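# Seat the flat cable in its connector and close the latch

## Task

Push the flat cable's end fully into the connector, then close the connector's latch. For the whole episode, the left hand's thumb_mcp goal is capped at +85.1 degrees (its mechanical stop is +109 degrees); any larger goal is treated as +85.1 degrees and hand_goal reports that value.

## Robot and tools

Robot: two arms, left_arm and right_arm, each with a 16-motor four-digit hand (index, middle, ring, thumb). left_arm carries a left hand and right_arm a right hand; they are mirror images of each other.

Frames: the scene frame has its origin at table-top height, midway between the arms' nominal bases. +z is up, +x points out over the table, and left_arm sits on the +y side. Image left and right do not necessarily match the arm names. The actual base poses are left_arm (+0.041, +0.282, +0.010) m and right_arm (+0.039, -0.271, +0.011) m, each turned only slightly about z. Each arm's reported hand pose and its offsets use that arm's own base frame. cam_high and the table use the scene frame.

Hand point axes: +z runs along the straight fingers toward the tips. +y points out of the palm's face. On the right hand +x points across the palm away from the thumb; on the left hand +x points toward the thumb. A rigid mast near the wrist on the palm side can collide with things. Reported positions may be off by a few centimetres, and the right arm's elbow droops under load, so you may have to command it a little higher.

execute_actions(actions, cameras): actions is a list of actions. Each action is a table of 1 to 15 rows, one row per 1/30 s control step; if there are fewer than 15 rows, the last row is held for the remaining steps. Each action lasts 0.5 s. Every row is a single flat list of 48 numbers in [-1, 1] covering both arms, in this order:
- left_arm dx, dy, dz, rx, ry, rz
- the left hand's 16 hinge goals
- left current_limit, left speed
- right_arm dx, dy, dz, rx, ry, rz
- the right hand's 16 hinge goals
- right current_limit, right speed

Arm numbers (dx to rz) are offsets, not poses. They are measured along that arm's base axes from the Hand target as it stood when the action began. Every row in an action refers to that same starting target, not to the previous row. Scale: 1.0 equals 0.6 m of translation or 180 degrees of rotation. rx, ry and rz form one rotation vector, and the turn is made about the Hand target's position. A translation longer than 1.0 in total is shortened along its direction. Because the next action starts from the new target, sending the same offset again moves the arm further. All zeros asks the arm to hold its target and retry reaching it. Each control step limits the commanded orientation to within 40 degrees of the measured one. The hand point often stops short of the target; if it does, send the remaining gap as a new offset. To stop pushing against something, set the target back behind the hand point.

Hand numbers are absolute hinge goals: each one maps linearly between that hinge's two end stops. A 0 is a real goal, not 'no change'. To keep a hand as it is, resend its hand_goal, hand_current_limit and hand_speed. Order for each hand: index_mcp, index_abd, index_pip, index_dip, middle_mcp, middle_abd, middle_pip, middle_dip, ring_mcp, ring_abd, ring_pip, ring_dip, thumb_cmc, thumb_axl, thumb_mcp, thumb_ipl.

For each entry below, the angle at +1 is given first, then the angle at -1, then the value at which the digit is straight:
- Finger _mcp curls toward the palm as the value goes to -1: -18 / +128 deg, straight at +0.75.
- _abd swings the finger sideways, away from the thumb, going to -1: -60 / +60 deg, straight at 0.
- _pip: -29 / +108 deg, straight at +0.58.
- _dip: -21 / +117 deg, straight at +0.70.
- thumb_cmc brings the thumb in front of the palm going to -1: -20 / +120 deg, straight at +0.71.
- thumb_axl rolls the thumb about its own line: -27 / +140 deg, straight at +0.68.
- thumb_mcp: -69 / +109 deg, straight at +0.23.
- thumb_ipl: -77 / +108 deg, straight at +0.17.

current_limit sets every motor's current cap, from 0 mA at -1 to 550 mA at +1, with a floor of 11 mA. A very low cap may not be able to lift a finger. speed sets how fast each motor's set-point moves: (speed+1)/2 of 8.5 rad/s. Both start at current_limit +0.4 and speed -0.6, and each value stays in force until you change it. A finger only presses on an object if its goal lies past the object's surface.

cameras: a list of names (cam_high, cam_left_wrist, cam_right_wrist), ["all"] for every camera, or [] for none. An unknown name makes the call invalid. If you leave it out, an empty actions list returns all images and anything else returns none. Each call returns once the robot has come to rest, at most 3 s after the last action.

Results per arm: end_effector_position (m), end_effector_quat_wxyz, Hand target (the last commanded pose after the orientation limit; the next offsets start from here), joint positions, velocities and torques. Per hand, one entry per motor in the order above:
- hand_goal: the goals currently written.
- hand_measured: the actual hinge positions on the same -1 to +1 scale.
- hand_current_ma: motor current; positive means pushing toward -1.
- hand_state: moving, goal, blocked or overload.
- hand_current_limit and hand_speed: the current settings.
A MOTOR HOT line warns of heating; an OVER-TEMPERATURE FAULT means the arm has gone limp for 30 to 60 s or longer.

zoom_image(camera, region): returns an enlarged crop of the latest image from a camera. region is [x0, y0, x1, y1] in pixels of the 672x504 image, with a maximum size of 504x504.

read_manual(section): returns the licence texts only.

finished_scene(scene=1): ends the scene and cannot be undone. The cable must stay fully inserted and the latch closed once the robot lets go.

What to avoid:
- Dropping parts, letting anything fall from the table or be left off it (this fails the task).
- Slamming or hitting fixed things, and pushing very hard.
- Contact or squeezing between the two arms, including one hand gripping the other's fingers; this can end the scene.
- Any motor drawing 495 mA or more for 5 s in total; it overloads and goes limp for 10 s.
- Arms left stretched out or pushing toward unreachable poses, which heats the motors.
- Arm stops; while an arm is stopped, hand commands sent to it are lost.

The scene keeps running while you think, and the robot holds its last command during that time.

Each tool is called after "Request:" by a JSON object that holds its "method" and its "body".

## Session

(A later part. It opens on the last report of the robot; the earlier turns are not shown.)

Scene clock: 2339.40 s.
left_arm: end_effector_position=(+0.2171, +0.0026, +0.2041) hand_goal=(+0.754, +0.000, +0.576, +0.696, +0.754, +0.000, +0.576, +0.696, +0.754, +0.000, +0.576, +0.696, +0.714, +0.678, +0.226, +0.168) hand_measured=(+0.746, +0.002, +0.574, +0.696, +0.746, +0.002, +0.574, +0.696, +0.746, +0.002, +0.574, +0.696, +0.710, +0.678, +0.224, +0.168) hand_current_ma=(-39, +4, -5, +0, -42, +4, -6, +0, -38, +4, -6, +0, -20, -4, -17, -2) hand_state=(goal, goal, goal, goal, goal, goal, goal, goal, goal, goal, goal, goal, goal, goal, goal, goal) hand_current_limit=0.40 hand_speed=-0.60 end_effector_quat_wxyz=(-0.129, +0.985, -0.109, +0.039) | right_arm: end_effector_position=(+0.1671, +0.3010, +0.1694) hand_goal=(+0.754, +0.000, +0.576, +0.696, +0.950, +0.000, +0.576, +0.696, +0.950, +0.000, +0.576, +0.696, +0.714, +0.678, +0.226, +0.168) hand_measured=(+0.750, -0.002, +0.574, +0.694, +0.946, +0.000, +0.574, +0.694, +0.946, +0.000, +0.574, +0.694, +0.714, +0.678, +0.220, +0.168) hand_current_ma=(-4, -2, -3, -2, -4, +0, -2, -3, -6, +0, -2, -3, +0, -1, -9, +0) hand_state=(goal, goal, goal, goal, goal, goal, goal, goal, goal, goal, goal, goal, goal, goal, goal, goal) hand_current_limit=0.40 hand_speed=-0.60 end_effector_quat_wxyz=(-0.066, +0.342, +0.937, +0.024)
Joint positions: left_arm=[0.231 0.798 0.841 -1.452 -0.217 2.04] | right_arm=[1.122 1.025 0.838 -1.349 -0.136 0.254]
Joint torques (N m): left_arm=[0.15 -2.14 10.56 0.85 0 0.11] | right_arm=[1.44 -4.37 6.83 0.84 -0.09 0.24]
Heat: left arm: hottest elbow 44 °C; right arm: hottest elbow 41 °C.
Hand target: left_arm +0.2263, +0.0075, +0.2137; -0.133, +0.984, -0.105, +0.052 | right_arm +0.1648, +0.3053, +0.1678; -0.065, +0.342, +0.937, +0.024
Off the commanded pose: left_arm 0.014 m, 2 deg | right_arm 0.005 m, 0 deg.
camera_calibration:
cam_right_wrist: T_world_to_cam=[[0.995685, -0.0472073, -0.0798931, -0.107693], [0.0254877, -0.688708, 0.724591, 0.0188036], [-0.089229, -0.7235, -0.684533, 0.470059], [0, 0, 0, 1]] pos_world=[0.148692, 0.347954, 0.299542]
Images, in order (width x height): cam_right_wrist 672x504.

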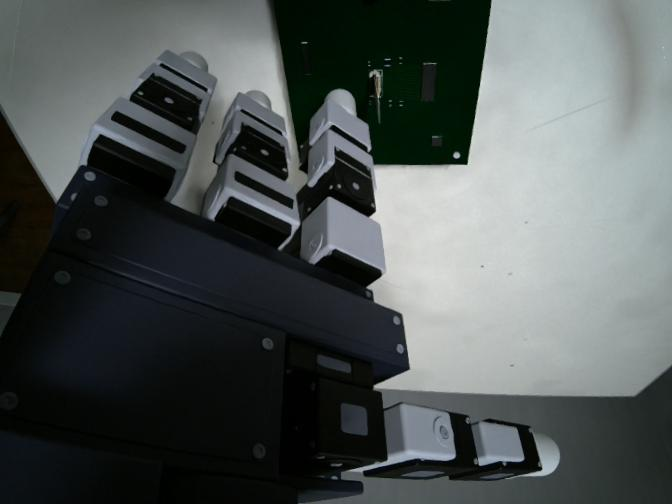

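Request:
{"method": "execute_actions", "body": {"actions": [[[0,0,0,0,0,0,0.754,0,0.576,0.696,0.754,0,0.576,0.696,0.754,0,0.576,0.696,0.714,0.678,0.226,0.168,0.4,-0.6,0.04,-0.003,-0.001,0,0,0,0.754,0,0.576,0.696,0.95,0,0.576,0.696,0.95,0,0.576,0.696,0.714,0.678,0.226,0.168,0.4,-0.6]],[[0,0,0,0,0,0,0.754,0,0.576,0.696,0.754,0,0.576,0.696,0.754,0,0.576,0.696,0.714,0.678,0.226,0.168,0.4,-0.6,0,-0.001,-0.028,0,0,0,0.754,0,0.576,0.696,0.95,0,0.576,0.696,0.95,0,0.576,0.696,0.714,0.678,0.226,0.168,0.4,-0.6]]], "cameras": ["cam_right_wrist"]}}

Request:
{"method": "zoom_image", "body": {"camera": "cam_right_wrist", "region": [320, 60, 390, 110]}}

Scene clock: 2368.67 s.
left_arm: end_effector_position=(+0.2171, +0.0026, +0.2041) hand_goal=(+0.754, +0.000, +0.576, +0.696, +0.754, +0.000, +0.576, +0.696, +0.754, +0.000, +0.576, +0.696, +0.714, +0.678, +0.226, +0.168) hand_measured=(+0.746, +0.002, +0.574, +0.696, +0.746, +0.002, +0.574, +0.696, +0.746, +0.002, +0.574, +0.696, +0.710, +0.678, +0.224, +0.168) hand_current_ma=(-39, +4, -5, +0, -42, +4, -6, +0, -38, +4, -6, +0, -20, -4, -17, -2) hand_state=(goal, goal, goal, goal, goal, goal, goal, goal, goal, goal, goal, goal, goal, goal, goal, goal) hand_current_limit=0.40 hand_speed=-0.60 end_effector_quat_wxyz=(-0.129, +0.985, -0.109, +0.039) | right_arm: end_effector_position=(+0.1853, +0.3039, +0.1577) hand_goal=(+0.754, +0.000, +0.576, +0.696, +0.950, +0.000, +0.576, +0.696, +0.950, +0.000, +0.576, +0.696, +0.714, +0.678, +0.226, +0.168) hand_measured=(+0.754, -0.002, +0.574, +0.694, +0.946, +0.000, +0.574, +0.694, +0.946, +0.000, +0.574, +0.694, +0.714, +0.678, +0.220, +0.168) hand_current_ma=(-1, -2, -1, -2, -4, +0, -2, -3, -6, +0, -2, -3, +0, -1, -9, +0) hand_state=(goal, goal, goal, goal, goal, goal, goal, goal, goal, goal, goal, goal, goal, goal, goal, goal) hand_current_limit=0.40 hand_speed=-0.60 end_effector_quat_wxyz=(-0.065, +0.342, +0.937, +0.028)
Joint positions: left_arm=[0.231 0.798 0.841 -1.452 -0.217 2.04] | right_arm=[1.067 1.06 0.827 -1.301 -0.136 0.199]
Joint torques (N m): left_arm=[0.09 -2.08 10.59 0.81 0.01 0.13] | right_arm=[-0.73 -4.95 6.09 0.87 -0.18 -0.08]
Heat: left arm: hottest elbow 44 °C; right arm: hottest elbow 41 °C.
Hand target: left_arm +0.2263, +0.0075, +0.2137; -0.133, +0.984, -0.105, +0.052 | right_arm +0.1887, +0.3028, +0.1503; -0.065, +0.342, +0.937, +0.024
Off the commanded pose: left_arm 0.014 m, 2 deg | right_arm 0.008 m, 1 deg.
camera_calibration:
cam_right_wrist: T_world_to_cam=[[0.996121, -0.046787, -0.0745293, -0.127796], [0.0212197, -0.694239, 0.719432, 0.0321218], [-0.0854012, -0.718222, -0.690553, 0.464521], [0, 0, 0, 1]] pos_world=[0.166289, 0.349951, 0.288143]
Images, in order (width x height): cam_right_wrist 672x504.

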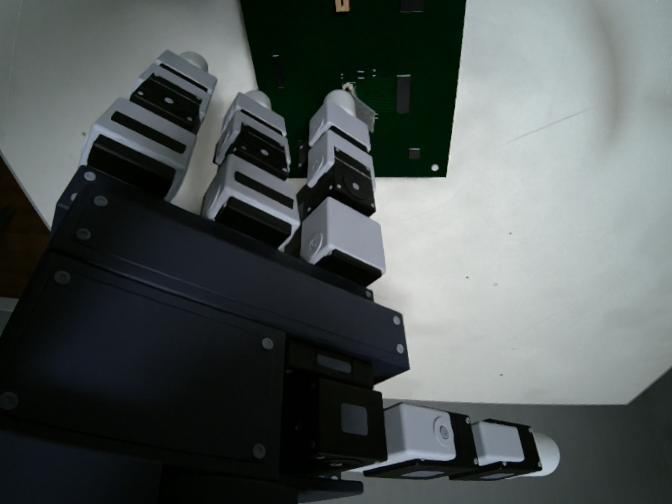

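Scaled by 7.200 from the camera's 672x504 image, which has a finer 960x720 frame.

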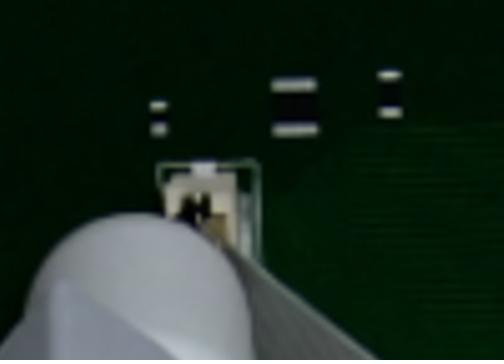

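Request:
{"method": "execute_actions", "body": {"actions": [[[0,0,0,0,0,0,0.754,0,0.576,0.696,0.754,0,0.576,0.696,0.754,0,0.576,0.696,0.714,0.678,0.226,0.168,0.4,-0.6,0.002,0,-0.022,0,0,0,0.754,0,0.576,0.696,0.95,0,0.576,0.696,0.95,0,0.576,0.696,0.714,0.678,0.226,0.168,0.4,-0.6]]], "cameras": ["cam_right_wrist"]}}

Request:
{"method": "zoom_image", "body": {"camera": "cam_right_wrist", "region": [320, 60, 390, 110]}}

Scene clock: 2374.70 s.
left_arm: end_effector_position=(+0.2171, +0.0026, +0.2041) hand_goal=(+0.754, +0.000, +0.576, +0.696, +0.754, +0.000, +0.576, +0.696, +0.754, +0.000, +0.576, +0.696, +0.714, +0.678, +0.226, +0.168) hand_measured=(+0.746, +0.002, +0.574, +0.696, +0.746, +0.002, +0.574, +0.696, +0.746, +0.002, +0.574, +0.696, +0.710, +0.678, +0.224, +0.168) hand_current_ma=(-39, +4, -5, +0, -42, +4, -6, +0, -38, +4, -6, +0, -20, -4, -17, -2) hand_state=(goal, goal, goal, goal, goal, goal, goal, goal, goal, goal, goal, goal, goal, goal, goal, goal) hand_current_limit=0.40 hand_speed=-0.60 end_effector_quat_wxyz=(-0.129, +0.985, -0.109, +0.039) | right_arm: end_effector_position=(+0.1864, +0.3065, +0.1530) hand_goal=(+0.754, +0.000, +0.576, +0.696, +0.950, +0.000, +0.576, +0.696, +0.950, +0.000, +0.576, +0.696, +0.714, +0.678, +0.226, +0.168) hand_measured=(+0.772, -0.014, +0.586, +0.698, +0.946, +0.000, +0.574, +0.694, +0.946, +0.000, +0.574, +0.694, +0.714, +0.678, +0.220, +0.168) hand_current_ma=(+38, -20, +15, +3, -4, +0, -2, -3, -6, +0, -2, -3, +0, -1, -9, +0) hand_state=(goal, goal, goal, goal, goal, goal, goal, goal, goal, goal, goal, goal, goal, goal, goal, goal) hand_current_limit=0.40 hand_speed=-0.60 end_effector_quat_wxyz=(-0.064, +0.341, +0.937, +0.036)
Joint positions: left_arm=[0.231 0.798 0.841 -1.452 -0.217 2.04] | right_arm=[1.067 1.062 0.812 -1.27 -0.138 0.198]
Joint torques (N m): left_arm=[0.09 -2.08 10.58 0.8 0.01 0.14] | right_arm=[-1.14 -4.25 5.22 1.16 -0.16 -0.12]
Heat: left arm: hottest elbow 44 °C; right arm: hottest elbow 41 °C.
Hand target: left_arm +0.2263, +0.0075, +0.2137; -0.133, +0.984, -0.105, +0.052 | right_arm +0.1899, +0.3029, +0.1371; -0.065, +0.342, +0.937, +0.024
Off the commanded pose: left_arm 0.014 m, 2 deg | right_arm 0.017 m, 1 deg.
camera_calibration:
cam_right_wrist: T_world_to_cam=[[0.99661, -0.0447181, -0.069057, -0.130629], [0.0176303, -0.703797, 0.710182, 0.0422668], [-0.0803601, -0.708992, -0.700623, 0.460991], [0, 0, 0, 1]] pos_world=[0.166487, 0.350745, 0.283943]
Images, in order (width x height): cam_right_wrist 672x504.

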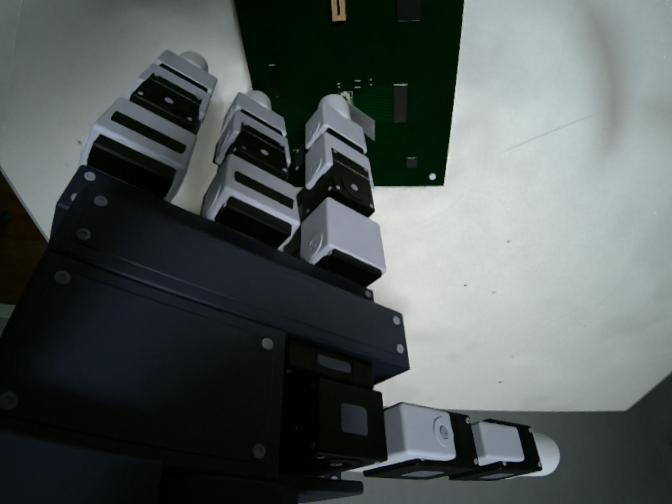

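Scaled by 7.200 from the camera's 672x504 image, which has a finer 960x720 frame.

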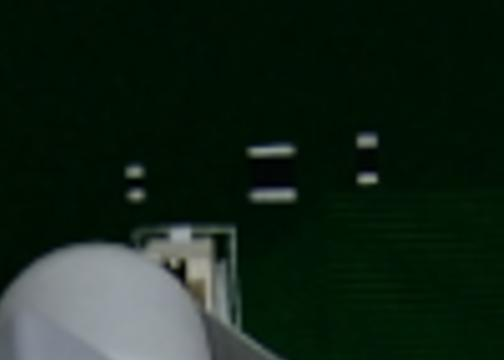

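Request:
{"method": "execute_actions", "body": {"actions": [[[0,0,0,0,0,0,0.754,0,0.576,0.696,0.754,0,0.576,0.696,0.754,0,0.576,0.696,0.714,0.678,0.226,0.168,0.4,-0.6,-0.042,0,0.105,0,0,0,0.754,0,0.576,0.696,0.95,0,0.576,0.696,0.95,0,0.576,0.696,0.714,0.678,0.226,0.168,0.4,-0.6]],[[0,0,0,0,0,0,0.754,0,0.576,0.696,0.754,0,0.576,0.696,0.754,0,0.576,0.696,0.714,0.678,0.226,0.168,0.4,-0.6,0,0.004,-0.054,0,0,0,0.754,0,0.576,0.696,0.95,0,0.576,0.696,0.95,0,0.576,0.696,0.714,0.678,0.226,0.168,0.4,-0.6]]], "cameras": ["cam_right_wrist"]}}

Request:
{"method": "zoom_image", "body": {"camera": "cam_right_wrist", "region": [360, 60, 400, 100]}}

Scene clock: 2383.43 s.
left_arm: end_effector_position=(+0.2171, +0.0026, +0.2041) hand_goal=(+0.754, +0.000, +0.576, +0.696, +0.754, +0.000, +0.576, +0.696, +0.754, +0.000, +0.576, +0.696, +0.714, +0.678, +0.226, +0.168) hand_measured=(+0.746, +0.002, +0.574, +0.696, +0.746, +0.002, +0.574, +0.696, +0.746, +0.002, +0.574, +0.696, +0.710, +0.678, +0.224, +0.168) hand_current_ma=(-39, +4, -5, +0, -42, +4, -6, +0, -38, +4, -6, +0, -20, -4, -17, -2) hand_state=(goal, goal, goal, goal, goal, goal, goal, goal, goal, goal, goal, goal, goal, goal, goal, goal) hand_current_limit=0.40 hand_speed=-0.60 end_effector_quat_wxyz=(-0.129, +0.985, -0.109, +0.039) | right_arm: end_effector_position=(+0.1679, +0.3027, +0.1740) hand_goal=(+0.754, +0.000, +0.576, +0.696, +0.950, +0.000, +0.576, +0.696, +0.950, +0.000, +0.576, +0.696, +0.714, +0.678, +0.226, +0.168) hand_measured=(+0.754, -0.002, +0.578, +0.698, +0.946, +0.000, +0.574, +0.694, +0.946, +0.000, +0.574, +0.694, +0.714, +0.678, +0.220, +0.168) hand_current_ma=(+0, -2, +2, +2, -4, +0, -2, -3, -6, +0, -2, -3, +0, -1, -9, +0) hand_state=(goal, goal, goal, goal, goal, goal, goal, goal, goal, goal, goal, goal, goal, goal, goal, goal) hand_current_limit=0.40 hand_speed=-0.60 end_effector_quat_wxyz=(-0.065, +0.342, +0.937, +0.029)
Joint positions: left_arm=[0.231 0.798 0.841 -1.452 -0.217 2.04] | right_arm=[1.122 1.02 0.844 -1.35 -0.136 0.254]
Joint torques (N m): left_arm=[0.15 -2.08 10.58 0.9 0.01 0.12] | right_arm=[1.79 -4.19 6.37 0.81 -0.1 0.21]
Heat: left arm: hottest elbow 45 °C; right arm: hottest elbow 41 °C.
Hand target: left_arm +0.2263, +0.0075, +0.2137; -0.133, +0.984, -0.105, +0.052 | right_arm +0.1648, +0.3053, +0.1678; -0.065, +0.342, +0.937, +0.024
Off the commanded pose: left_arm 0.014 m, 2 deg | right_arm 0.007 m, 1 deg.
camera_calibration:
cam_right_wrist: T_world_to_cam=[[0.996052, -0.046479, -0.0756269, -0.10908], [0.0220313, -0.695866, 0.717833, 0.0205139], [-0.0859904, -0.716666, -0.692095, 0.473226], [0, 0, 0, 1]] pos_world=[0.14889, 0.34835, 0.304542]
Images, in order (width x height): cam_right_wrist 672x504.

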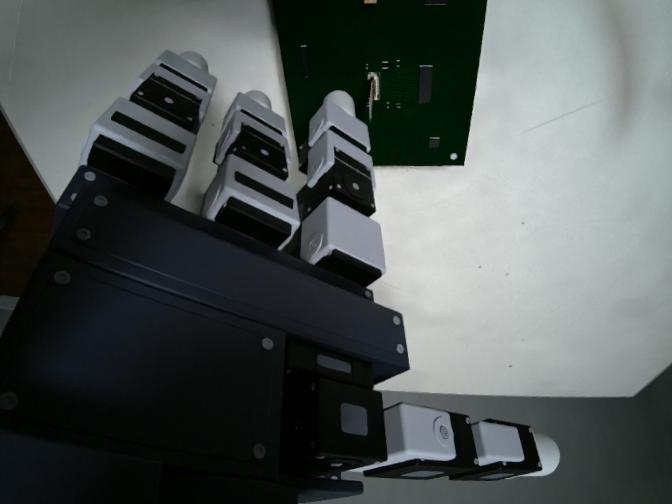

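Scaled by 12.600 from the camera's 672x504 image, which has a finer 960x720 frame.

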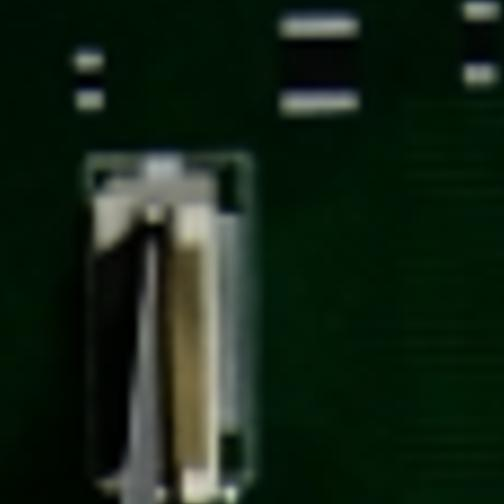

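Request:
{"method": "execute_actions", "body": {"actions": [[[0,0,0,0,0,0,0.754,0,0.576,0.696,0.754,0,0.576,0.696,0.754,0,0.576,0.696,0.714,0.678,0.226,0.168,0.4,-0.6,-0.01,0,0.12,0,0,0,0.754,0,0.576,0.696,0.95,0,0.576,0.696,0.95,0,0.576,0.696,0.714,0.678,0.226,0.168,0.4,-0.6]],[[0,0,0,0,0,0,0.754,0,0.576,0.696,0.754,0,0.576,0.696,0.754,0,0.576,0.696,0.714,0.678,0.226,0.168,0.4,-0.6,0.06,-0.14,0,0,0,0,0.754,0,0.576,0.696,0.754,0,0.576,0.696,0.754,0,0.576,0.696,0.714,0.678,0.226,0.168,0.4,-0.6]],[[0,0,0,0,0,0,0.754,0,0.576,0.696,0.754,0,0.576,0.696,0.754,0,0.576,0.696,0.714,0.678,0.226,0.168,0.4,-0.6,0.09,-0.2,0,0,0,0,0.754,0,0.576,0.696,0.754,0,0.576,0.696,0.754,0,0.576,0.696,0.714,0.678,0.226,0.168,0.4,-0.6]],[[-0.03,-0.13,0,0.0871,-0.0279,-0.1083,0.754,0,0.576,0.696,0.754,0,0.576,0.696,0.754,0,0.576,0.696,0.714,0.678,0.226,0.168,0.4,-0.6,0.06,-0.24,0,0,0,0,0.754,0,0.576,0.696,0.754,0,0.576,0.696,0.754,0,0.576,0.696,0.714,0.678,0.226,0.168,0.4,-0.6]],[[-0.03,-0.13,0,0.0871,-0.0279,-0.1083,0.754,0,0.576,0.696,0.754,0,0.576,0.696,0.754,0,0.576,0.696,0.714,0.678,0.226,0.168,0.4,-0.6,0.01,0,0,0,0,0,0.754,0,0.576,0.696,0.754,0,0.576,0.696,0.754,0,0.576,0.696,0.714,0.678,0.226,0.168,0.4,-0.6]]], "cameras": ["cam_high"]}}

Scene clock: 2404.27 s.
left_arm: end_effector_position=(+0.1844, -0.1363, +0.1964) hand_goal=(+0.754, +0.000, +0.576, +0.696, +0.754, +0.000, +0.576, +0.696, +0.754, +0.000, +0.576, +0.696, +0.714, +0.678, +0.226, +0.168) hand_measured=(+0.748, +0.000, +0.574, +0.696, +0.748, +0.000, +0.574, +0.696, +0.748, +0.000, +0.574, +0.696, +0.708, +0.678, +0.222, +0.168) hand_current_ma=(-31, +3, -5, +0, -32, +3, -6, +0, -31, +4, -6, +0, -30, -4, -23, -2) hand_state=(goal, goal, goal, goal, goal, goal, goal, goal, goal, goal, goal, goal, goal, goal, goal, goal) hand_current_limit=0.40 hand_speed=-0.60 end_effector_quat_wxyz=(-0.375, +0.812, -0.428, +0.129) | right_arm: end_effector_position=(+0.2754, -0.0326, +0.2173) hand_goal=(+0.754, +0.000, +0.576, +0.696, +0.754, +0.000, +0.576, +0.696, +0.754, +0.000, +0.576, +0.696, +0.714, +0.678, +0.226, +0.168) hand_measured=(+0.752, -0.002, +0.578, +0.698, +0.752, +0.000, +0.574, +0.694, +0.752, +0.000, +0.574, +0.694, +0.714, +0.678, +0.220, +0.168) hand_current_ma=(-2, -1, +1, +2, -1, +0, -2, -2, -1, +0, -2, -3, +0, -1, -9, +0) hand_state=(goal, goal, goal, goal, goal, goal, goal, goal, goal, goal, goal, goal, goal, goal, goal, goal) hand_current_limit=0.40 hand_speed=-0.60 end_effector_quat_wxyz=(-0.088, +0.342, +0.935, +0.023)
Joint positions: left_arm=[-0.931 0.915 0.864 -1.639 -0.808 1.559] | right_arm=[-0.413 1.024 0.964 -1.69 -0.034 -1.287]
Joint torques (N m): left_arm=[-2.02 -3.08 11.96 -0.28 -1.1 -0.07] | right_arm=[-1.2 -4.31 10.89 -0.23 -0.25 -0.1]
Heat: left arm: hottest elbow 45 °C; right arm: hottest elbow 41 °C.
Hand target: left_arm +0.1904, -0.1486, +0.2138; -0.372, +0.814, -0.421, +0.146 | right_arm +0.2908, -0.0427, +0.2397; -0.065, +0.342, +0.937, +0.024
Off the commanded pose: left_arm 0.022 m, 2 deg | right_arm 0.029 m, 3 deg.
Images, in order (width x height): cam_high 672x504.

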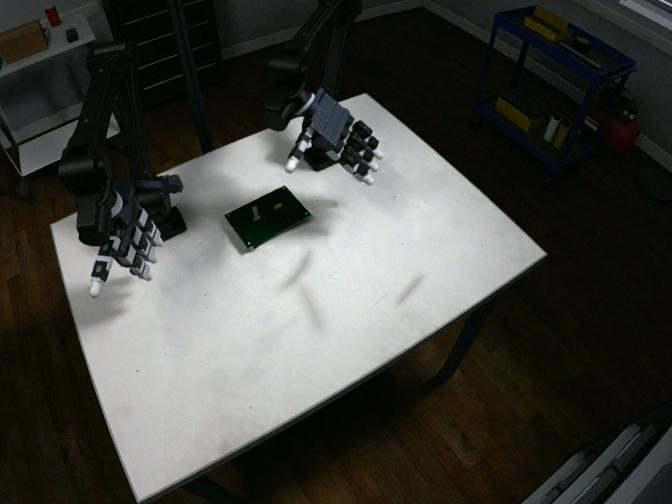

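Request:
{"method": "execute_actions", "body": {"actions": [[[-0.03,-0.13,0,0.0871,-0.0279,-0.1083,0.754,0,0.576,0.696,0.754,0,0.576,0.696,0.754,0,0.576,0.696,0.714,0.678,0.226,0.168,0.4,-0.6,0,0,0,0,0,0,0.754,0,0.576,0.696,0.754,0,0.576,0.696,0.754,0,0.576,0.696,0.714,0.678,0.226,0.168,0.4,-0.6]],[[-0.03,-0.1,-0.02,0.0871,-0.0279,-0.1083,0.754,0,0.576,0.696,0.754,0,0.576,0.696,0.754,0,0.576,0.696,0.714,0.678,0.226,0.168,0.4,-0.6,0,0,0,0,0,0,0.754,0,0.576,0.696,0.754,0,0.576,0.696,0.754,0,0.576,0.696,0.714,0.678,0.226,0.168,0.4,-0.6]],[[0.0167,-0.0167,-0.15,0,0,-0.111,0.754,0,0.576,0.696,0.754,0,0.576,0.696,0.754,0,0.576,0.696,0.714,0.678,0.226,0.168,0.4,-0.6,0,0,0,0,0,0,0.754,0,0.576,0.696,0.754,0,0.576,0.696,0.754,0,0.576,0.696,0.714,0.678,0.226,0.168,0.4,-0.6]],[[0.06,-0.0467,-0.11,0,0,0,0.754,0,0.576,0.696,0.754,0,0.576,0.696,0.754,0,0.576,0.696,0.714,0.678,0.226,0.168,0.4,-0.6,0,0,0,0,0,0,0.754,0,0.576,0.696,0.754,0,0.576,0.696,0.754,0,0.576,0.696,0.714,0.678,0.226,0.168,0.4,-0.6]]], "cameras": ["cam_left_wrist"]}}

Request:
{"method": "zoom_image", "body": {"camera": "cam_left_wrist", "region": [30, 125, 100, 225]}}

Scene clock: 2415.03 s.
left_arm: end_effector_position=(+0.1934, -0.3089, +0.0380) hand_goal=(+0.754, +0.000, +0.576, +0.696, +0.754, +0.000, +0.576, +0.696, +0.754, +0.000, +0.576, +0.696, +0.714, +0.678, +0.226, +0.168) hand_measured=(+0.744, +0.000, +0.574, +0.696, +0.744, +0.000, +0.574, +0.696, +0.744, +0.000, +0.574, +0.696, +0.706, +0.678, +0.224, +0.168) hand_current_ma=(-46, +4, -5, +0, -53, +4, -6, +0, -54, +4, -6, +0, -38, -4, -16, -2) hand_state=(goal, goal, goal, goal, goal, goal, goal, goal, goal, goal, goal, goal, goal, goal, goal, goal) hand_current_limit=0.40 hand_speed=-0.60 end_effector_quat_wxyz=(+0.569, -0.419, +0.664, -0.244) | right_arm: end_effector_position=(+0.2754, -0.0326, +0.2173) hand_goal=(+0.754, +0.000, +0.576, +0.696, +0.754, +0.000, +0.576, +0.696, +0.754, +0.000, +0.576, +0.696, +0.714, +0.678, +0.226, +0.168) hand_measured=(+0.752, -0.002, +0.578, +0.698, +0.752, +0.000, +0.574, +0.694, +0.752, +0.000, +0.574, +0.694, +0.714, +0.678, +0.220, +0.168) hand_current_ma=(-2, -1, +1, +2, -1, +0, -2, -2, -1, +0, -2, -3, +0, -1, -9, +0) hand_state=(goal, goal, goal, goal, goal, goal, goal, goal, goal, goal, goal, goal, goal, goal, goal, goal) hand_current_limit=0.40 hand_speed=-0.60 end_effector_quat_wxyz=(-0.088, +0.341, +0.935, +0.023)
Joint positions: left_arm=[-1.431 1.609 0.811 -0.848 -1.334 2.097] | right_arm=[-0.413 1.024 0.964 -1.69 -0.034 -1.287]
Joint torques (N m): left_arm=[-0.38 -11.34 8.28 0.38 -1.53 0.13] | right_arm=[-1.14 -4.01 11.02 -0.21 -0.24 -0.1]
Heat: left arm: hottest elbow 45 °C; right arm: hottest elbow 43 °C.
Hand target: left_arm +0.2004, -0.3245, +0.0457; +0.494, -0.364, +0.729, -0.302 | right_arm +0.2908, -0.0427, +0.2397; -0.065, +0.342, +0.937, +0.024
Off the commanded pose: left_arm 0.019 m, 15 deg | right_arm 0.029 m, 3 deg.
joint sent to its limit (left arm) — joint 6 (wrist roll), upper limit. The joint targets are off in orientation, not in position.
camera_calibration:
cam_left_wrist: T_world_to_cam=[[0.169285, 0.273939, 0.946731, -0.0151615], [-0.641058, -0.699017, 0.31689, -0.16412], [0.74859, -0.660555, 0.0572777, -0.233876], [0, 0, 0, 1]] pos_world=[0.0724328, -0.265057, 0.0797578]
Images, in order (width x height): cam_left_wrist 672x504.

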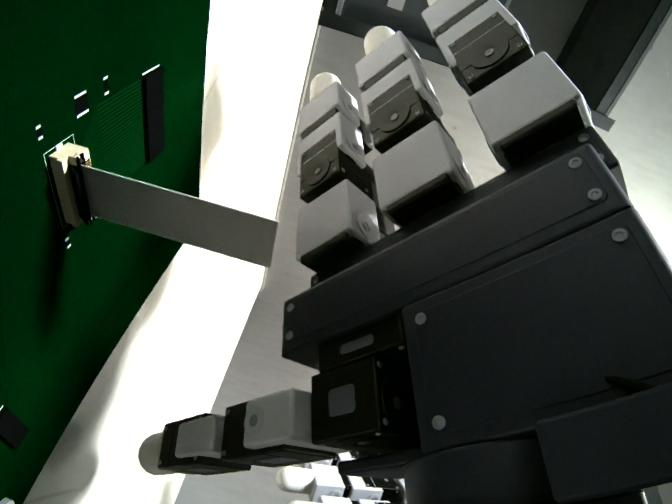

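Scaled by 5.040 from the camera's 672x504 image, which has a finer 960x720 frame.

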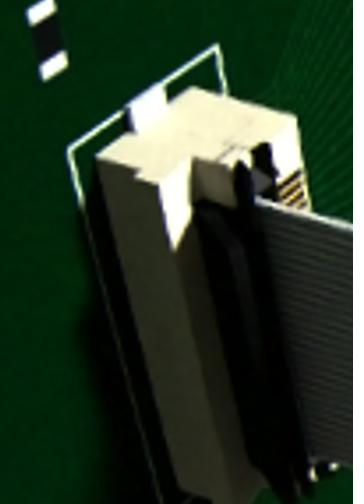

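Request:
{"method": "zoom_image", "body": {"camera": "cam_left_wrist", "region": [56, 139, 96, 179]}}

Request:
{"method": "zoom_image", "body": {"camera": "cam_left_wrist", "region": [56, 190, 106, 240]}}

Scaled by 12.600 from the camera's 672x504 image, which has a finer 960x720 frame.

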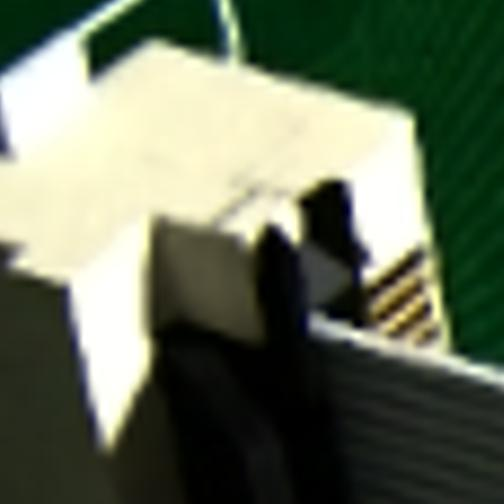

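Scaled by 10.080 from the camera's 672x504 image, which has a finer 960x720 frame.

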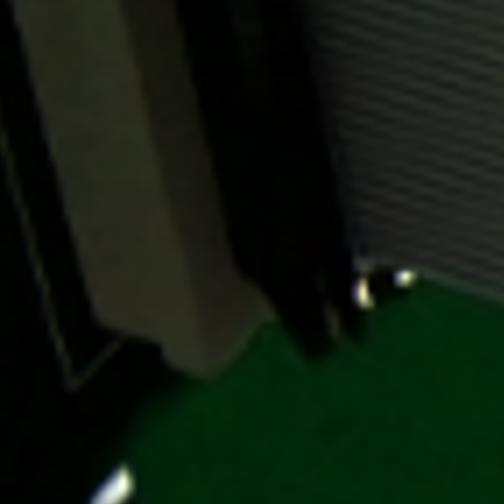

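Request:
{"method": "execute_actions", "body": {"actions": [[[0,0,0.1,0,0,0,0.754,0,0.576,0.696,0.754,0,0.576,0.696,0.754,0,0.576,0.696,0.714,0.678,0.226,0.168,0.4,-0.6,0,0,0,0,0,0,0.754,0,0.576,0.696,0.95,0,0.576,0.696,0.95,0,0.576,0.696,0.714,0.678,0.226,0.168,0.4,-0.6]],[[-0.077,0.0635,0.16,0,0,0.111,0.754,0,0.576,0.696,0.754,0,0.576,0.696,0.754,0,0.576,0.696,0.714,0.678,0.226,0.168,0.4,-0.6,0,0,0,0,0,0,0.754,0,0.576,0.696,0.95,0,0.576,0.696,0.95,0,0.576,0.696,0.714,0.678,0.226,0.168,0.4,-0.6]],[[0.03,0.1,0.02,-0.0871,0.0279,0.1083,0.754,0,0.576,0.696,0.754,0,0.576,0.696,0.754,0,0.576,0.696,0.714,0.678,0.226,0.168,0.4,-0.6,0,0,0,0,0,0,0.754,0,0.576,0.696,0.95,0,0.576,0.696,0.95,0,0.576,0.696,0.714,0.678,0.226,0.168,0.4,-0.6]],[[0.03,0.13,0,-0.0871,0.0279,0.1083,0.754,0,0.576,0.696,0.754,0,0.576,0.696,0.754,0,0.576,0.696,0.714,0.678,0.226,0.168,0.4,-0.6,0,0,0,0,0,0,0.754,0,0.576,0.696,0.95,0,0.576,0.696,0.95,0,0.576,0.696,0.714,0.678,0.226,0.168,0.4,-0.6]],[[0.03,0.13,0,-0.0871,0.0279,0.1083,0.754,0,0.576,0.696,0.754,0,0.576,0.696,0.754,0,0.576,0.696,0.714,0.678,0.226,0.168,0.4,-0.6,-0.06,0.2,0,0,0,0,0.754,0,0.576,0.696,0.95,0,0.576,0.696,0.95,0,0.576,0.696,0.714,0.678,0.226,0.168,0.4,-0.6]],[[0.03,0.13,0,-0.0871,0.0279,0.1083,0.754,0,0.576,0.696,0.754,0,0.576,0.696,0.754,0,0.576,0.696,0.714,0.678,0.226,0.168,0.4,-0.6,-0.1,0.2,0,0,0,0,0.754,0,0.576,0.696,0.95,0,0.576,0.696,0.95,0,0.576,0.696,0.714,0.678,0.226,0.168,0.4,-0.6]],[[0,0,0,0,0,0,0.754,0,0.576,0.696,0.754,0,0.576,0.696,0.754,0,0.576,0.696,0.714,0.678,0.226,0.168,0.4,-0.6,-0.06,0.18,0,0,0,0,0.754,0,0.576,0.696,0.95,0,0.576,0.696,0.95,0,0.576,0.696,0.714,0.678,0.226,0.168,0.4,-0.6]]]}}

Scene clock: 2571.37 s.
left_arm: end_effector_position=(+0.2169, +0.0027, +0.2039) hand_goal=(+0.754, +0.000, +0.576, +0.696, +0.754, +0.000, +0.576, +0.696, +0.754, +0.000, +0.576, +0.696, +0.714, +0.678, +0.226, +0.168) hand_measured=(+0.746, +0.002, +0.574, +0.696, +0.746, +0.002, +0.574, +0.696, +0.746, +0.002, +0.574, +0.696, +0.710, +0.678, +0.224, +0.168) hand_current_ma=(-39, +5, -5, +0, -42, +5, -6, +0, -38, +5, -6, +0, -20, -4, -17, -2) hand_state=(goal, goal, goal, goal, goal, goal, goal, goal, goal, goal, goal, goal, goal, goal, goal, goal) hand_current_limit=0.40 hand_speed=-0.60 end_effector_quat_wxyz=(-0.129, +0.985, -0.109, +0.038) | right_arm: end_effector_position=(+0.1520, +0.2844, +0.2128) hand_goal=(+0.754, +0.000, +0.576, +0.696, +0.950, +0.000, +0.576, +0.696, +0.950, +0.000, +0.576, +0.696, +0.714, +0.678, +0.226, +0.168) hand_measured=(+0.754, +0.000, +0.578, +0.698, +0.948, +0.000, +0.574, +0.694, +0.946, +0.000, +0.574, +0.694, +0.716, +0.678, +0.220, +0.168) hand_current_ma=(+0, +0, +1, +2, -2, +0, -2, -2, -4, +0, -2, -3, +1, -1, -9, +0) hand_state=(goal, goal, goal, goal, goal, goal, goal, goal, goal, goal, goal, goal, goal, goal, goal, goal) hand_current_limit=0.40 hand_speed=-0.60 end_effector_quat_wxyz=(-0.074, +0.341, +0.937, -0.002)
Joint positions: left_arm=[0.232 0.798 0.841 -1.452 -0.216 2.042] | right_arm=[1.138 0.983 0.938 -1.543 -0.147 0.263]
Joint torques (N m): left_arm=[0.15 -2.14 10.66 0.88 0.01 0.13] | right_arm=[1.55 -3.55 11.33 0.57 -0.12 0.23]
Heat: left arm: hottest elbow 40 °C; right arm: hottest elbow 52 °C.
Hand target: left_arm +0.2262, +0.0076, +0.2137; -0.133, +0.984, -0.105, +0.052 | right_arm +0.1588, +0.3053, +0.2398; -0.065, +0.342, +0.937, +0.024
Off the commanded pose: left_arm 0.014 m, 2 deg | right_arm 0.035 m, 3 deg.

Request:
{"method": "execute_actions", "body": {"actions": [[[0,0,0,0,0,0,0.754,0,0.576,0.696,0.754,0,0.576,0.696,0.754,0,0.576,0.696,0.714,0.678,0.226,0.168,0.4,-0.6,0,0,-0.1,0,0,0,0.754,0,0.576,0.696,0.95,0,0.576,0.696,0.95,0,0.576,0.696,0.714,0.678,0.226,0.168,0.4,-0.6]],[[0,0,0,0,0,0,0.754,0,0.576,0.696,0.754,0,0.576,0.696,0.754,0,0.576,0.696,0.714,0.678,0.226,0.168,0.4,-0.6,0.007,-0.003,-0.025,0,0,0,0.754,0,0.576,0.696,0.95,0,0.576,0.696,0.95,0,0.576,0.696,0.714,0.678,0.226,0.168,0.4,-0.6]],[[0,0,0,0,0,0,0.754,0,0.576,0.696,0.754,0,0.576,0.696,0.754,0,0.576,0.696,0.714,0.678,0.226,0.168,0.4,-0.6,0.04,-0.002,-0.0,0,0,0,0.754,0,0.576,0.696,0.95,0,0.576,0.696,0.95,0,0.576,0.696,0.714,0.678,0.226,0.168,0.4,-0.6]]], "cameras": ["cam_right_wrist"]}}

Request:
{"method": "zoom_image", "body": {"camera": "cam_right_wrist", "region": [320, 60, 390, 110]}}

Scene clock: 2581.70 s.
left_arm: end_effector_position=(+0.2169, +0.0028, +0.2039) hand_goal=(+0.754, +0.000, +0.576, +0.696, +0.754, +0.000, +0.576, +0.696, +0.754, +0.000, +0.576, +0.696, +0.714, +0.678, +0.226, +0.168) hand_measured=(+0.746, +0.002, +0.574, +0.696, +0.746, +0.002, +0.574, +0.696, +0.746, +0.002, +0.574, +0.696, +0.710, +0.678, +0.224, +0.168) hand_current_ma=(-39, +5, -5, +0, -42, +5, -6, +0, -38, +5, -6, +0, -20, -4, -17, -2) hand_state=(goal, goal, goal, goal, goal, goal, goal, goal, goal, goal, goal, goal, goal, goal, goal, goal) hand_current_limit=0.40 hand_speed=-0.60 end_effector_quat_wxyz=(-0.129, +0.985, -0.109, +0.038) | right_arm: end_effector_position=(+0.1806, +0.2966, +0.1612) hand_goal=(+0.754, +0.000, +0.576, +0.696, +0.950, +0.000, +0.576, +0.696, +0.950, +0.000, +0.576, +0.696, +0.714, +0.678, +0.226, +0.168) hand_measured=(+0.754, +0.000, +0.578, +0.698, +0.948, +0.000, +0.574, +0.694, +0.946, +0.000, +0.574, +0.694, +0.716, +0.678, +0.220, +0.168) hand_current_ma=(+0, +0, +1, +2, -3, +0, -2, -2, -4, +0, -2, -3, +1, -1, -9, +0) hand_state=(goal, goal, goal, goal, goal, goal, goal, goal, goal, goal, goal, goal, goal, goal, goal, goal) hand_current_limit=0.40 hand_speed=-0.60 end_effector_quat_wxyz=(-0.066, +0.344, +0.937, +0.017)
Joint positions: left_arm=[0.232 0.798 0.841 -1.452 -0.216 2.042] | right_arm=[1.07 1.048 0.834 -1.344 -0.135 0.204]
Joint torques (N m): left_arm=[0.26 -2.2 10.58 0.9 0.02 0.13] | right_arm=[-0.73 -4.66 7.58 0.88 -0.19 -0.08]
Heat: left arm: hottest elbow 41 °C; right arm: hottest elbow 52 °C.
Hand target: left_arm +0.2262, +0.0077, +0.2137; -0.133, +0.984, -0.105, +0.052 | right_arm +0.1871, +0.3023, +0.1649; -0.065, +0.342, +0.937, +0.024
Off the commanded pose: left_arm 0.014 m, 2 deg | right_arm 0.009 m, 1 deg.
camera_calibration:
cam_right_wrist: T_world_to_cam=[[0.995199, -0.0499904, -0.0841409, -0.120475], [0.0279614, -0.678653, 0.733927, 0.0163654], [-0.0937918, -0.732756, -0.673997, 0.464378], [0, 0, 0, 1]] pos_world=[0.162994, 0.34536, 0.290841]
Images, in order (width x height): cam_right_wrist 672x504.

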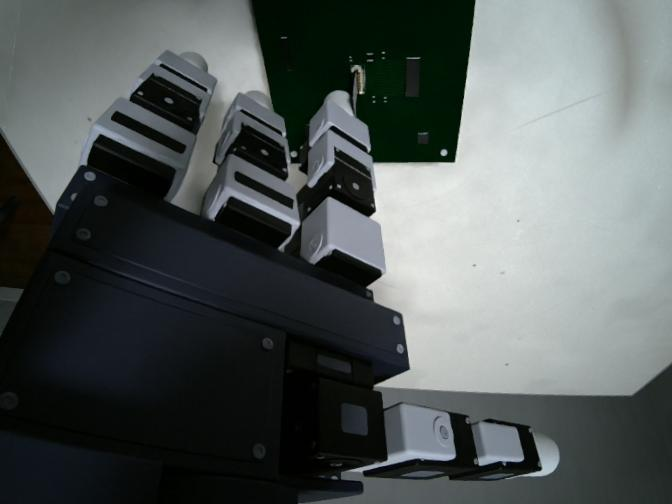

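Scaled by 7.200 from the camera's 672x504 image, which has a finer 960x720 frame.

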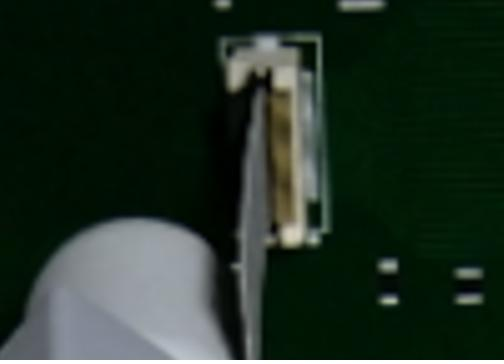

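Request:
{"method": "execute_actions", "body": {"actions": [[[0,0,0,0,0,0,0.754,0,0.576,0.696,0.754,0,0.576,0.696,0.754,0,0.576,0.696,0.714,0.678,0.226,0.168,0.4,-0.6,0.0023,-0.0005,-0.025,0,0,0,0.754,0,0.576,0.696,0.95,0,0.576,0.696,0.95,0,0.576,0.696,0.714,0.678,0.226,0.168,0.4,-0.6]]], "cameras": ["cam_right_wrist"]}}

Request:
{"method": "zoom_image", "body": {"camera": "cam_right_wrist", "region": [320, 60, 390, 110]}}

Scene clock: 2588.13 s.
left_arm: end_effector_position=(+0.2169, +0.0028, +0.2039) hand_goal=(+0.754, +0.000, +0.576, +0.696, +0.754, +0.000, +0.576, +0.696, +0.754, +0.000, +0.576, +0.696, +0.714, +0.678, +0.226, +0.168) hand_measured=(+0.746, +0.002, +0.574, +0.696, +0.746, +0.002, +0.574, +0.696, +0.746, +0.002, +0.574, +0.696, +0.710, +0.678, +0.224, +0.168) hand_current_ma=(-39, +5, -5, +0, -42, +5, -6, +0, -38, +5, -6, +0, -20, -4, -17, -2) hand_state=(goal, goal, goal, goal, goal, goal, goal, goal, goal, goal, goal, goal, goal, goal, goal, goal) hand_current_limit=0.40 hand_speed=-0.60 end_effector_quat_wxyz=(-0.129, +0.985, -0.109, +0.038) | right_arm: end_effector_position=(+0.1843, +0.3031, +0.1566) hand_goal=(+0.754, +0.000, +0.576, +0.696, +0.950, +0.000, +0.576, +0.696, +0.950, +0.000, +0.576, +0.696, +0.714, +0.678, +0.226, +0.168) hand_measured=(+0.754, +0.000, +0.578, +0.698, +0.948, +0.000, +0.574, +0.694, +0.946, +0.000, +0.574, +0.694, +0.716, +0.678, +0.220, +0.168) hand_current_ma=(+0, +0, +1, +2, -3, +0, -2, -2, -4, +0, -2, -3, +1, -1, -9, +0) hand_state=(goal, goal, goal, goal, goal, goal, goal, goal, goal, goal, goal, goal, goal, goal, goal, goal) hand_current_limit=0.40 hand_speed=-0.60 end_effector_quat_wxyz=(-0.064, +0.341, +0.937, +0.027)
Joint positions: left_arm=[0.232 0.798 0.841 -1.452 -0.216 2.042] | right_arm=[1.069 1.058 0.823 -1.301 -0.136 0.199]
Joint torques (N m): left_arm=[0.09 -2.26 10.61 0.85 0.01 0.14] | right_arm=[-1.08 -4.54 6.08 0.8 -0.21 -0.1]
Heat: left arm: hottest elbow 42 °C; right arm: hottest elbow 50 °C.
Hand target: left_arm +0.2262, +0.0077, +0.2137; -0.133, +0.984, -0.105, +0.052 | right_arm +0.1884, +0.3019, +0.1497; -0.065, +0.342, +0.937, +0.024
Off the commanded pose: left_arm 0.014 m, 2 deg | right_arm 0.008 m, 0 deg.
camera_calibration:
cam_right_wrist: T_world_to_cam=[[0.996203, -0.0450103, -0.074528, -0.127353], [0.0225966, -0.693005, 0.720578, 0.0316074], [-0.0840817, -0.719526, -0.689356, 0.463054], [0, 0, 0, 1]] pos_world=[0.165089, 0.349352, 0.286943]
Images, in order (width x height): cam_right_wrist 672x504.

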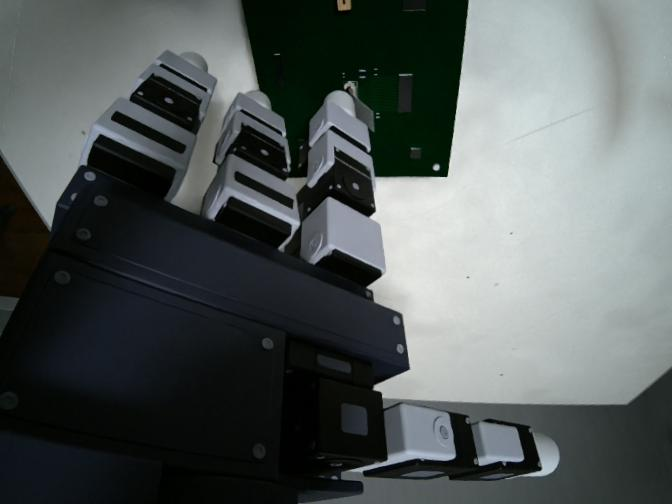

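Scaled by 7.200 from the camera's 672x504 image, which has a finer 960x720 frame.

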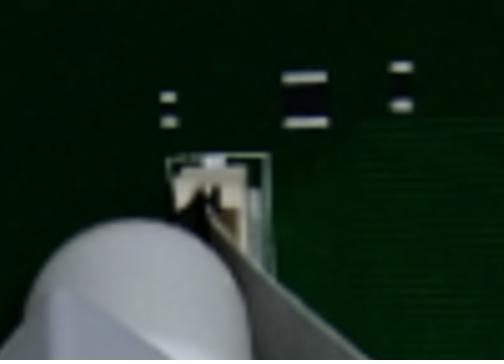

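Request:
{"method": "execute_actions", "body": {"actions": [[[0,0,0,0,0,0,0.754,0,0.576,0.696,0.754,0,0.576,0.696,0.754,0,0.576,0.696,0.714,0.678,0.226,0.168,0.4,-0.6,0.0085,-0.004,-0.022,0,0,0,0.754,0,0.576,0.696,0.95,0,0.576,0.696,0.95,0,0.576,0.696,0.714,0.678,0.226,0.168,0.4,-0.6]]], "cameras": ["cam_right_wrist"]}}

Request:
{"method": "zoom_image", "body": {"camera": "cam_right_wrist", "region": [320, 60, 390, 110]}}

Scene clock: 2594.83 s.
left_arm: end_effector_position=(+0.2169, +0.0028, +0.2039) hand_goal=(+0.754, +0.000, +0.576, +0.696, +0.754, +0.000, +0.576, +0.696, +0.754, +0.000, +0.576, +0.696, +0.714, +0.678, +0.226, +0.168) hand_measured=(+0.746, +0.002, +0.574, +0.696, +0.746, +0.002, +0.574, +0.696, +0.746, +0.002, +0.574, +0.696, +0.710, +0.678, +0.224, +0.168) hand_current_ma=(-39, +5, -5, +0, -42, +5, -6, +0, -38, +5, -6, +0, -20, -4, -17, -2) hand_state=(goal, goal, goal, goal, goal, goal, goal, goal, goal, goal, goal, goal, goal, goal, goal, goal) hand_current_limit=0.40 hand_speed=-0.60 end_effector_quat_wxyz=(-0.129, +0.985, -0.109, +0.038) | right_arm: end_effector_position=(+0.1895, +0.3039, +0.1534) hand_goal=(+0.754, +0.000, +0.576, +0.696, +0.950, +0.000, +0.576, +0.696, +0.950, +0.000, +0.576, +0.696, +0.714, +0.678, +0.226, +0.168) hand_measured=(+0.776, -0.022, +0.588, +0.700, +0.948, +0.000, +0.574, +0.694, +0.946, +0.000, +0.574, +0.694, +0.716, +0.678, +0.220, +0.168) hand_current_ma=(+50, -39, +20, +4, -3, +0, -2, -2, -4, +0, -2, -3, +1, -1, -9, +0) hand_state=(blocked, blocked, goal, goal, goal, goal, goal, goal, goal, goal, goal, goal, goal, goal, goal, goal) hand_current_limit=0.40 hand_speed=-0.60 end_effector_quat_wxyz=(-0.065, +0.341, +0.937, +0.036)
Joint positions: left_arm=[0.232 0.798 0.841 -1.452 -0.216 2.042] | right_arm=[1.051 1.059 0.811 -1.273 -0.14 0.183]
Joint torques (N m): left_arm=[0.15 -2.26 10.61 0.88 0.03 0.12] | right_arm=[-1.38 -4.01 5.09 1.14 -0.09 -0.12]
Heat: left arm: hottest elbow 43 °C; right arm: hottest elbow 49 °C.
Hand target: left_arm +0.2262, +0.0077, +0.2137; -0.133, +0.984, -0.105, +0.052 | right_arm +0.1934, +0.2995, +0.1366; -0.065, +0.342, +0.937, +0.024
Off the commanded pose: left_arm 0.014 m, 2 deg | right_arm 0.018 m, 1 deg.
camera_calibration:
cam_right_wrist: T_world_to_cam=[[0.99655, -0.0449283, -0.0697851, -0.133624], [0.0178436, -0.705174, 0.708809, 0.0406471], [-0.0810562, -0.707609, -0.70194, 0.459553], [0, 0, 0, 1]] pos_world=[0.169687, 0.347844, 0.284443]
Images, in order (width x height): cam_right_wrist 672x504.

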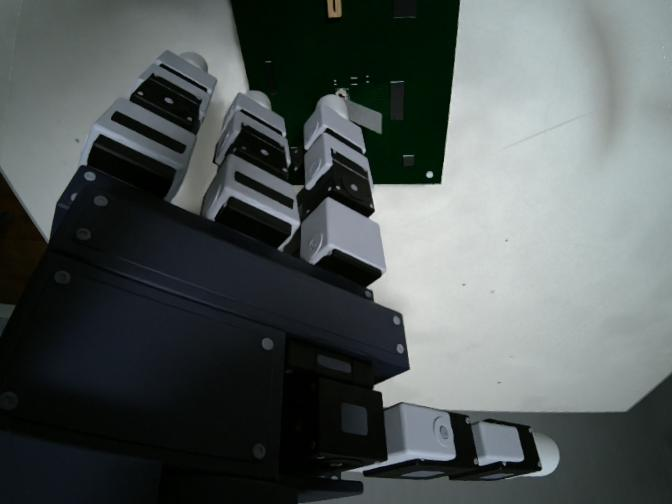

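Scaled by 7.200 from the camera's 672x504 image, which has a finer 960x720 frame.

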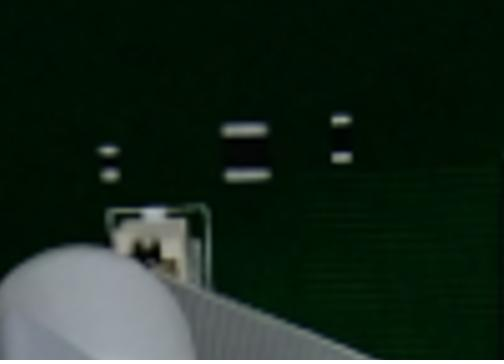

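Request:
{"method": "execute_actions", "body": {"actions": [[[0,0,0,0,0,0,0.754,0,0.576,0.696,0.754,0,0.576,0.696,0.754,0,0.576,0.696,0.714,0.678,0.226,0.168,0.4,-0.6,0.002,-0.006,-0.022,0,0,0,0.754,0,0.576,0.696,0.95,0,0.576,0.696,0.95,0,0.576,0.696,0.714,0.678,0.226,0.168,0.4,-0.6]]], "cameras": ["cam_right_wrist"]}}

Request:
{"method": "zoom_image", "body": {"camera": "cam_right_wrist", "region": [320, 60, 390, 110]}}

Scene clock: 2602.10 s.
left_arm: end_effector_position=(+0.2169, +0.0028, +0.2039) hand_goal=(+0.754, +0.000, +0.576, +0.696, +0.754, +0.000, +0.576, +0.696, +0.754, +0.000, +0.576, +0.696, +0.714, +0.678, +0.226, +0.168) hand_measured=(+0.746, +0.002, +0.574, +0.696, +0.746, +0.002, +0.574, +0.696, +0.746, +0.002, +0.574, +0.696, +0.710, +0.678, +0.224, +0.168) hand_current_ma=(-39, +5, -5, +0, -42, +5, -6, +0, -38, +5, -6, +0, -20, -4, -17, -2) hand_state=(goal, goal, goal, goal, goal, goal, goal, goal, goal, goal, goal, goal, goal, goal, goal, goal) hand_current_limit=0.40 hand_speed=-0.60 end_effector_quat_wxyz=(-0.129, +0.985, -0.109, +0.038) | right_arm: end_effector_position=(+0.1900, +0.3036, +0.1461) hand_goal=(+0.754, +0.000, +0.576, +0.696, +0.950, +0.000, +0.576, +0.696, +0.950, +0.000, +0.576, +0.696, +0.714, +0.678, +0.226, +0.168) hand_measured=(+0.800, -0.066, +0.602, +0.706, +0.948, +0.000, +0.574, +0.694, +0.946, +0.000, +0.574, +0.694, +0.716, +0.678, +0.220, +0.168) hand_current_ma=(+130, -160, +57, +16, -3, +0, -2, -2, -4, +0, -2, -3, +1, -1, -10, +0) hand_state=(blocked, blocked, blocked, goal, goal, goal, goal, goal, goal, goal, goal, goal, goal, goal, goal, goal) hand_current_limit=0.40 hand_speed=-0.60 end_effector_quat_wxyz=(-0.068, +0.341, +0.937, +0.042)
Joint positions: left_arm=[0.232 0.798 0.841 -1.452 -0.216 2.042] | right_arm=[1.044 1.059 0.789 -1.242 -0.148 0.175]
Joint torques (N m): left_arm=[0.21 -2.37 10.65 0.87 0.01 0.12] | right_arm=[-1.79 -3.78 4.29 1.36 0.2 -0.15]
Heat: left arm: hottest elbow 43 °C; right arm: hottest elbow 48 °C.
Hand target: left_arm +0.2262, +0.0077, +0.2137; -0.133, +0.984, -0.105, +0.052 | right_arm +0.1946, +0.2959, +0.1233; -0.065, +0.342, +0.937, +0.024
Off the commanded pose: left_arm 0.014 m, 2 deg | right_arm 0.024 m, 2 deg.
camera_calibration:
cam_right_wrist: T_world_to_cam=[[0.996424, -0.0433859, -0.0725031, -0.134628], [0.0198738, -0.713676, 0.700194, 0.0491003], [-0.0821223, -0.699131, -0.710262, 0.453188], [0, 0, 0, 1]] pos_world=[0.170388, 0.346039, 0.277742]
Images, in order (width x height): cam_right_wrist 672x504.

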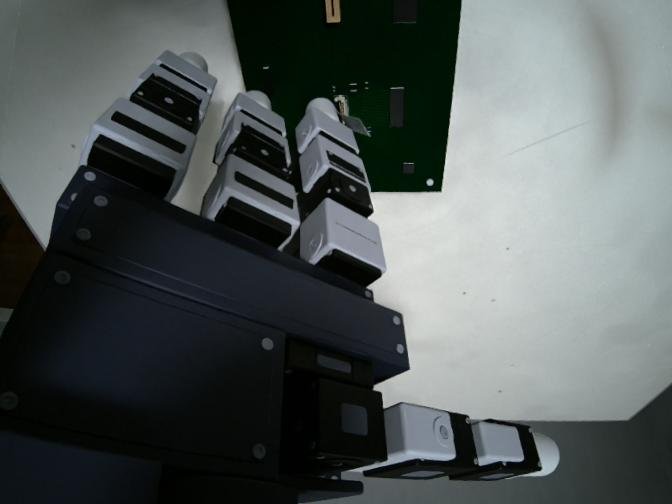

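Scaled by 7.200 from the camera's 672x504 image, which has a finer 960x720 frame.

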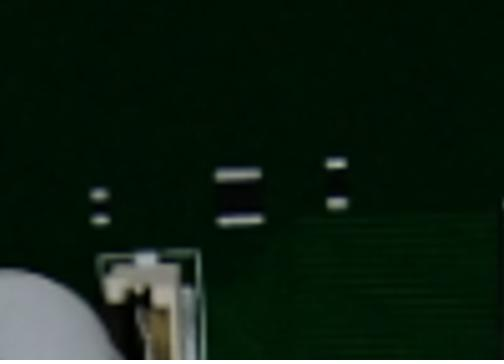

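Request:
{"method": "execute_actions", "body": {"actions": [[[0,0,0,0,0,0,0.754,0,0.576,0.696,0.754,0,0.576,0.696,0.754,0,0.576,0.696,0.714,0.678,0.226,0.168,0.4,-0.6,-0.05,0.01,0.125,0,0,0,0.754,0,0.576,0.696,0.95,0,0.576,0.696,0.95,0,0.576,0.696,0.714,0.678,0.226,0.168,0.4,-0.6]],[[0,0,0,0,0,0,0.754,0,0.576,0.696,0.754,0,0.576,0.696,0.754,0,0.576,0.696,0.714,0.678,0.226,0.168,0.4,-0.6,0,0.004,-0.047,0,0,0,0.754,0,0.576,0.696,0.95,0,0.576,0.696,0.95,0,0.576,0.696,0.714,0.678,0.226,0.168,0.4,-0.6]]], "cameras": ["cam_right_wrist"]}}

Request:
{"method": "zoom_image", "body": {"camera": "cam_right_wrist", "region": [360, 60, 400, 100]}}

Scene clock: 2640.67 s.
left_arm: end_effector_position=(+0.2169, +0.0028, +0.2039) hand_goal=(+0.754, +0.000, +0.576, +0.696, +0.754, +0.000, +0.576, +0.696, +0.754, +0.000, +0.576, +0.696, +0.714, +0.678, +0.226, +0.168) hand_measured=(+0.746, +0.002, +0.574, +0.696, +0.746, +0.002, +0.574, +0.696, +0.746, +0.002, +0.574, +0.696, +0.710, +0.678, +0.224, +0.168) hand_current_ma=(-39, +5, -5, +0, -42, +5, -6, +0, -38, +5, -6, +0, -20, -4, -17, -2) hand_state=(goal, goal, goal, goal, goal, goal, goal, goal, goal, goal, goal, goal, goal, goal, goal, goal) hand_current_limit=0.40 hand_speed=-0.60 end_effector_quat_wxyz=(-0.129, +0.985, -0.109, +0.038) | right_arm: end_effector_position=(+0.1665, +0.2993, +0.1715) hand_goal=(+0.754, +0.000, +0.576, +0.696, +0.950, +0.000, +0.576, +0.696, +0.950, +0.000, +0.576, +0.696, +0.714, +0.678, +0.226, +0.168) hand_measured=(+0.754, -0.002, +0.578, +0.698, +0.948, +0.000, +0.574, +0.694, +0.946, +0.000, +0.574, +0.694, +0.714, +0.678, +0.220, +0.168) hand_current_ma=(+0, -2, +2, +3, -3, +0, -2, -2, -4, +0, -2, -3, +1, -1, -10, +0) hand_state=(goal, goal, goal, goal, goal, goal, goal, goal, goal, goal, goal, goal, goal, goal, goal, goal) hand_current_limit=0.40 hand_speed=-0.60 end_effector_quat_wxyz=(-0.066, +0.343, +0.937, +0.024)
Joint positions: left_arm=[0.232 0.798 0.841 -1.452 -0.216 2.042] | right_arm=[1.121 1.018 0.839 -1.357 -0.136 0.253]
Joint torques (N m): left_arm=[0.21 -2.32 10.63 0.85 0.01 0.12] | right_arm=[1.55 -4.01 6.99 0.83 -0.1 0.23]
Heat: left arm: hottest elbow 45 °C; right arm: hottest elbow 44 °C.
Hand target: left_arm +0.2262, +0.0077, +0.2137; -0.133, +0.984, -0.105, +0.052 | right_arm +0.1647, +0.3043, +0.1702; -0.065, +0.342, +0.937, +0.024
Off the commanded pose: left_arm 0.014 m, 2 deg | right_arm 0.006 m, 0 deg.
camera_calibration:
cam_right_wrist: T_world_to_cam=[[0.995642, -0.0476208, -0.0801817, -0.106871], [0.0253935, -0.688866, 0.724444, 0.0162369], [-0.0897331, -0.723323, -0.684655, 0.470271], [0, 0, 0, 1]] pos_world=[0.148192, 0.346254, 0.301642]
Images, in order (width x height): cam_right_wrist 672x504.

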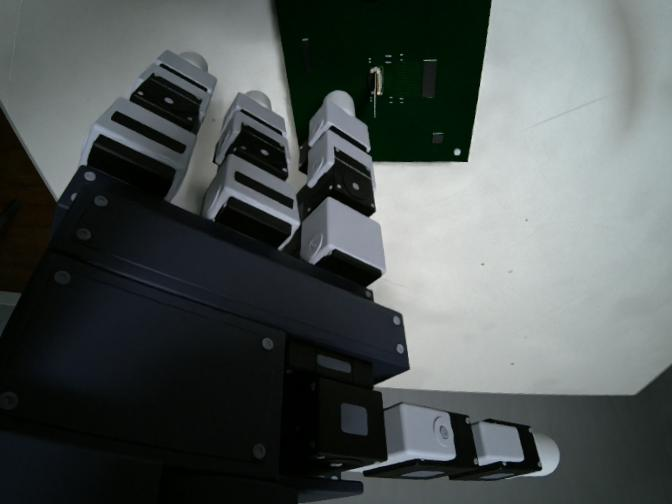

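Scaled by 12.600 from the camera's 672x504 image, which has a finer 960x720 frame.

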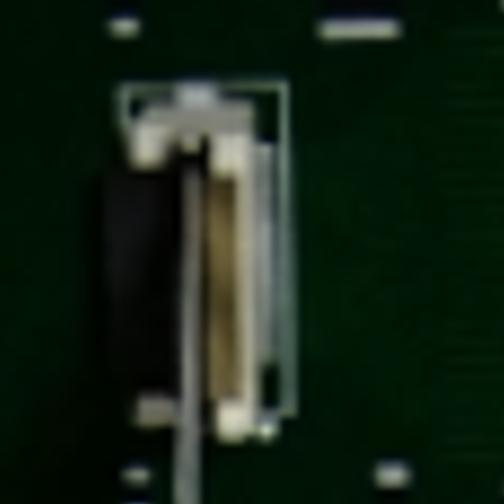

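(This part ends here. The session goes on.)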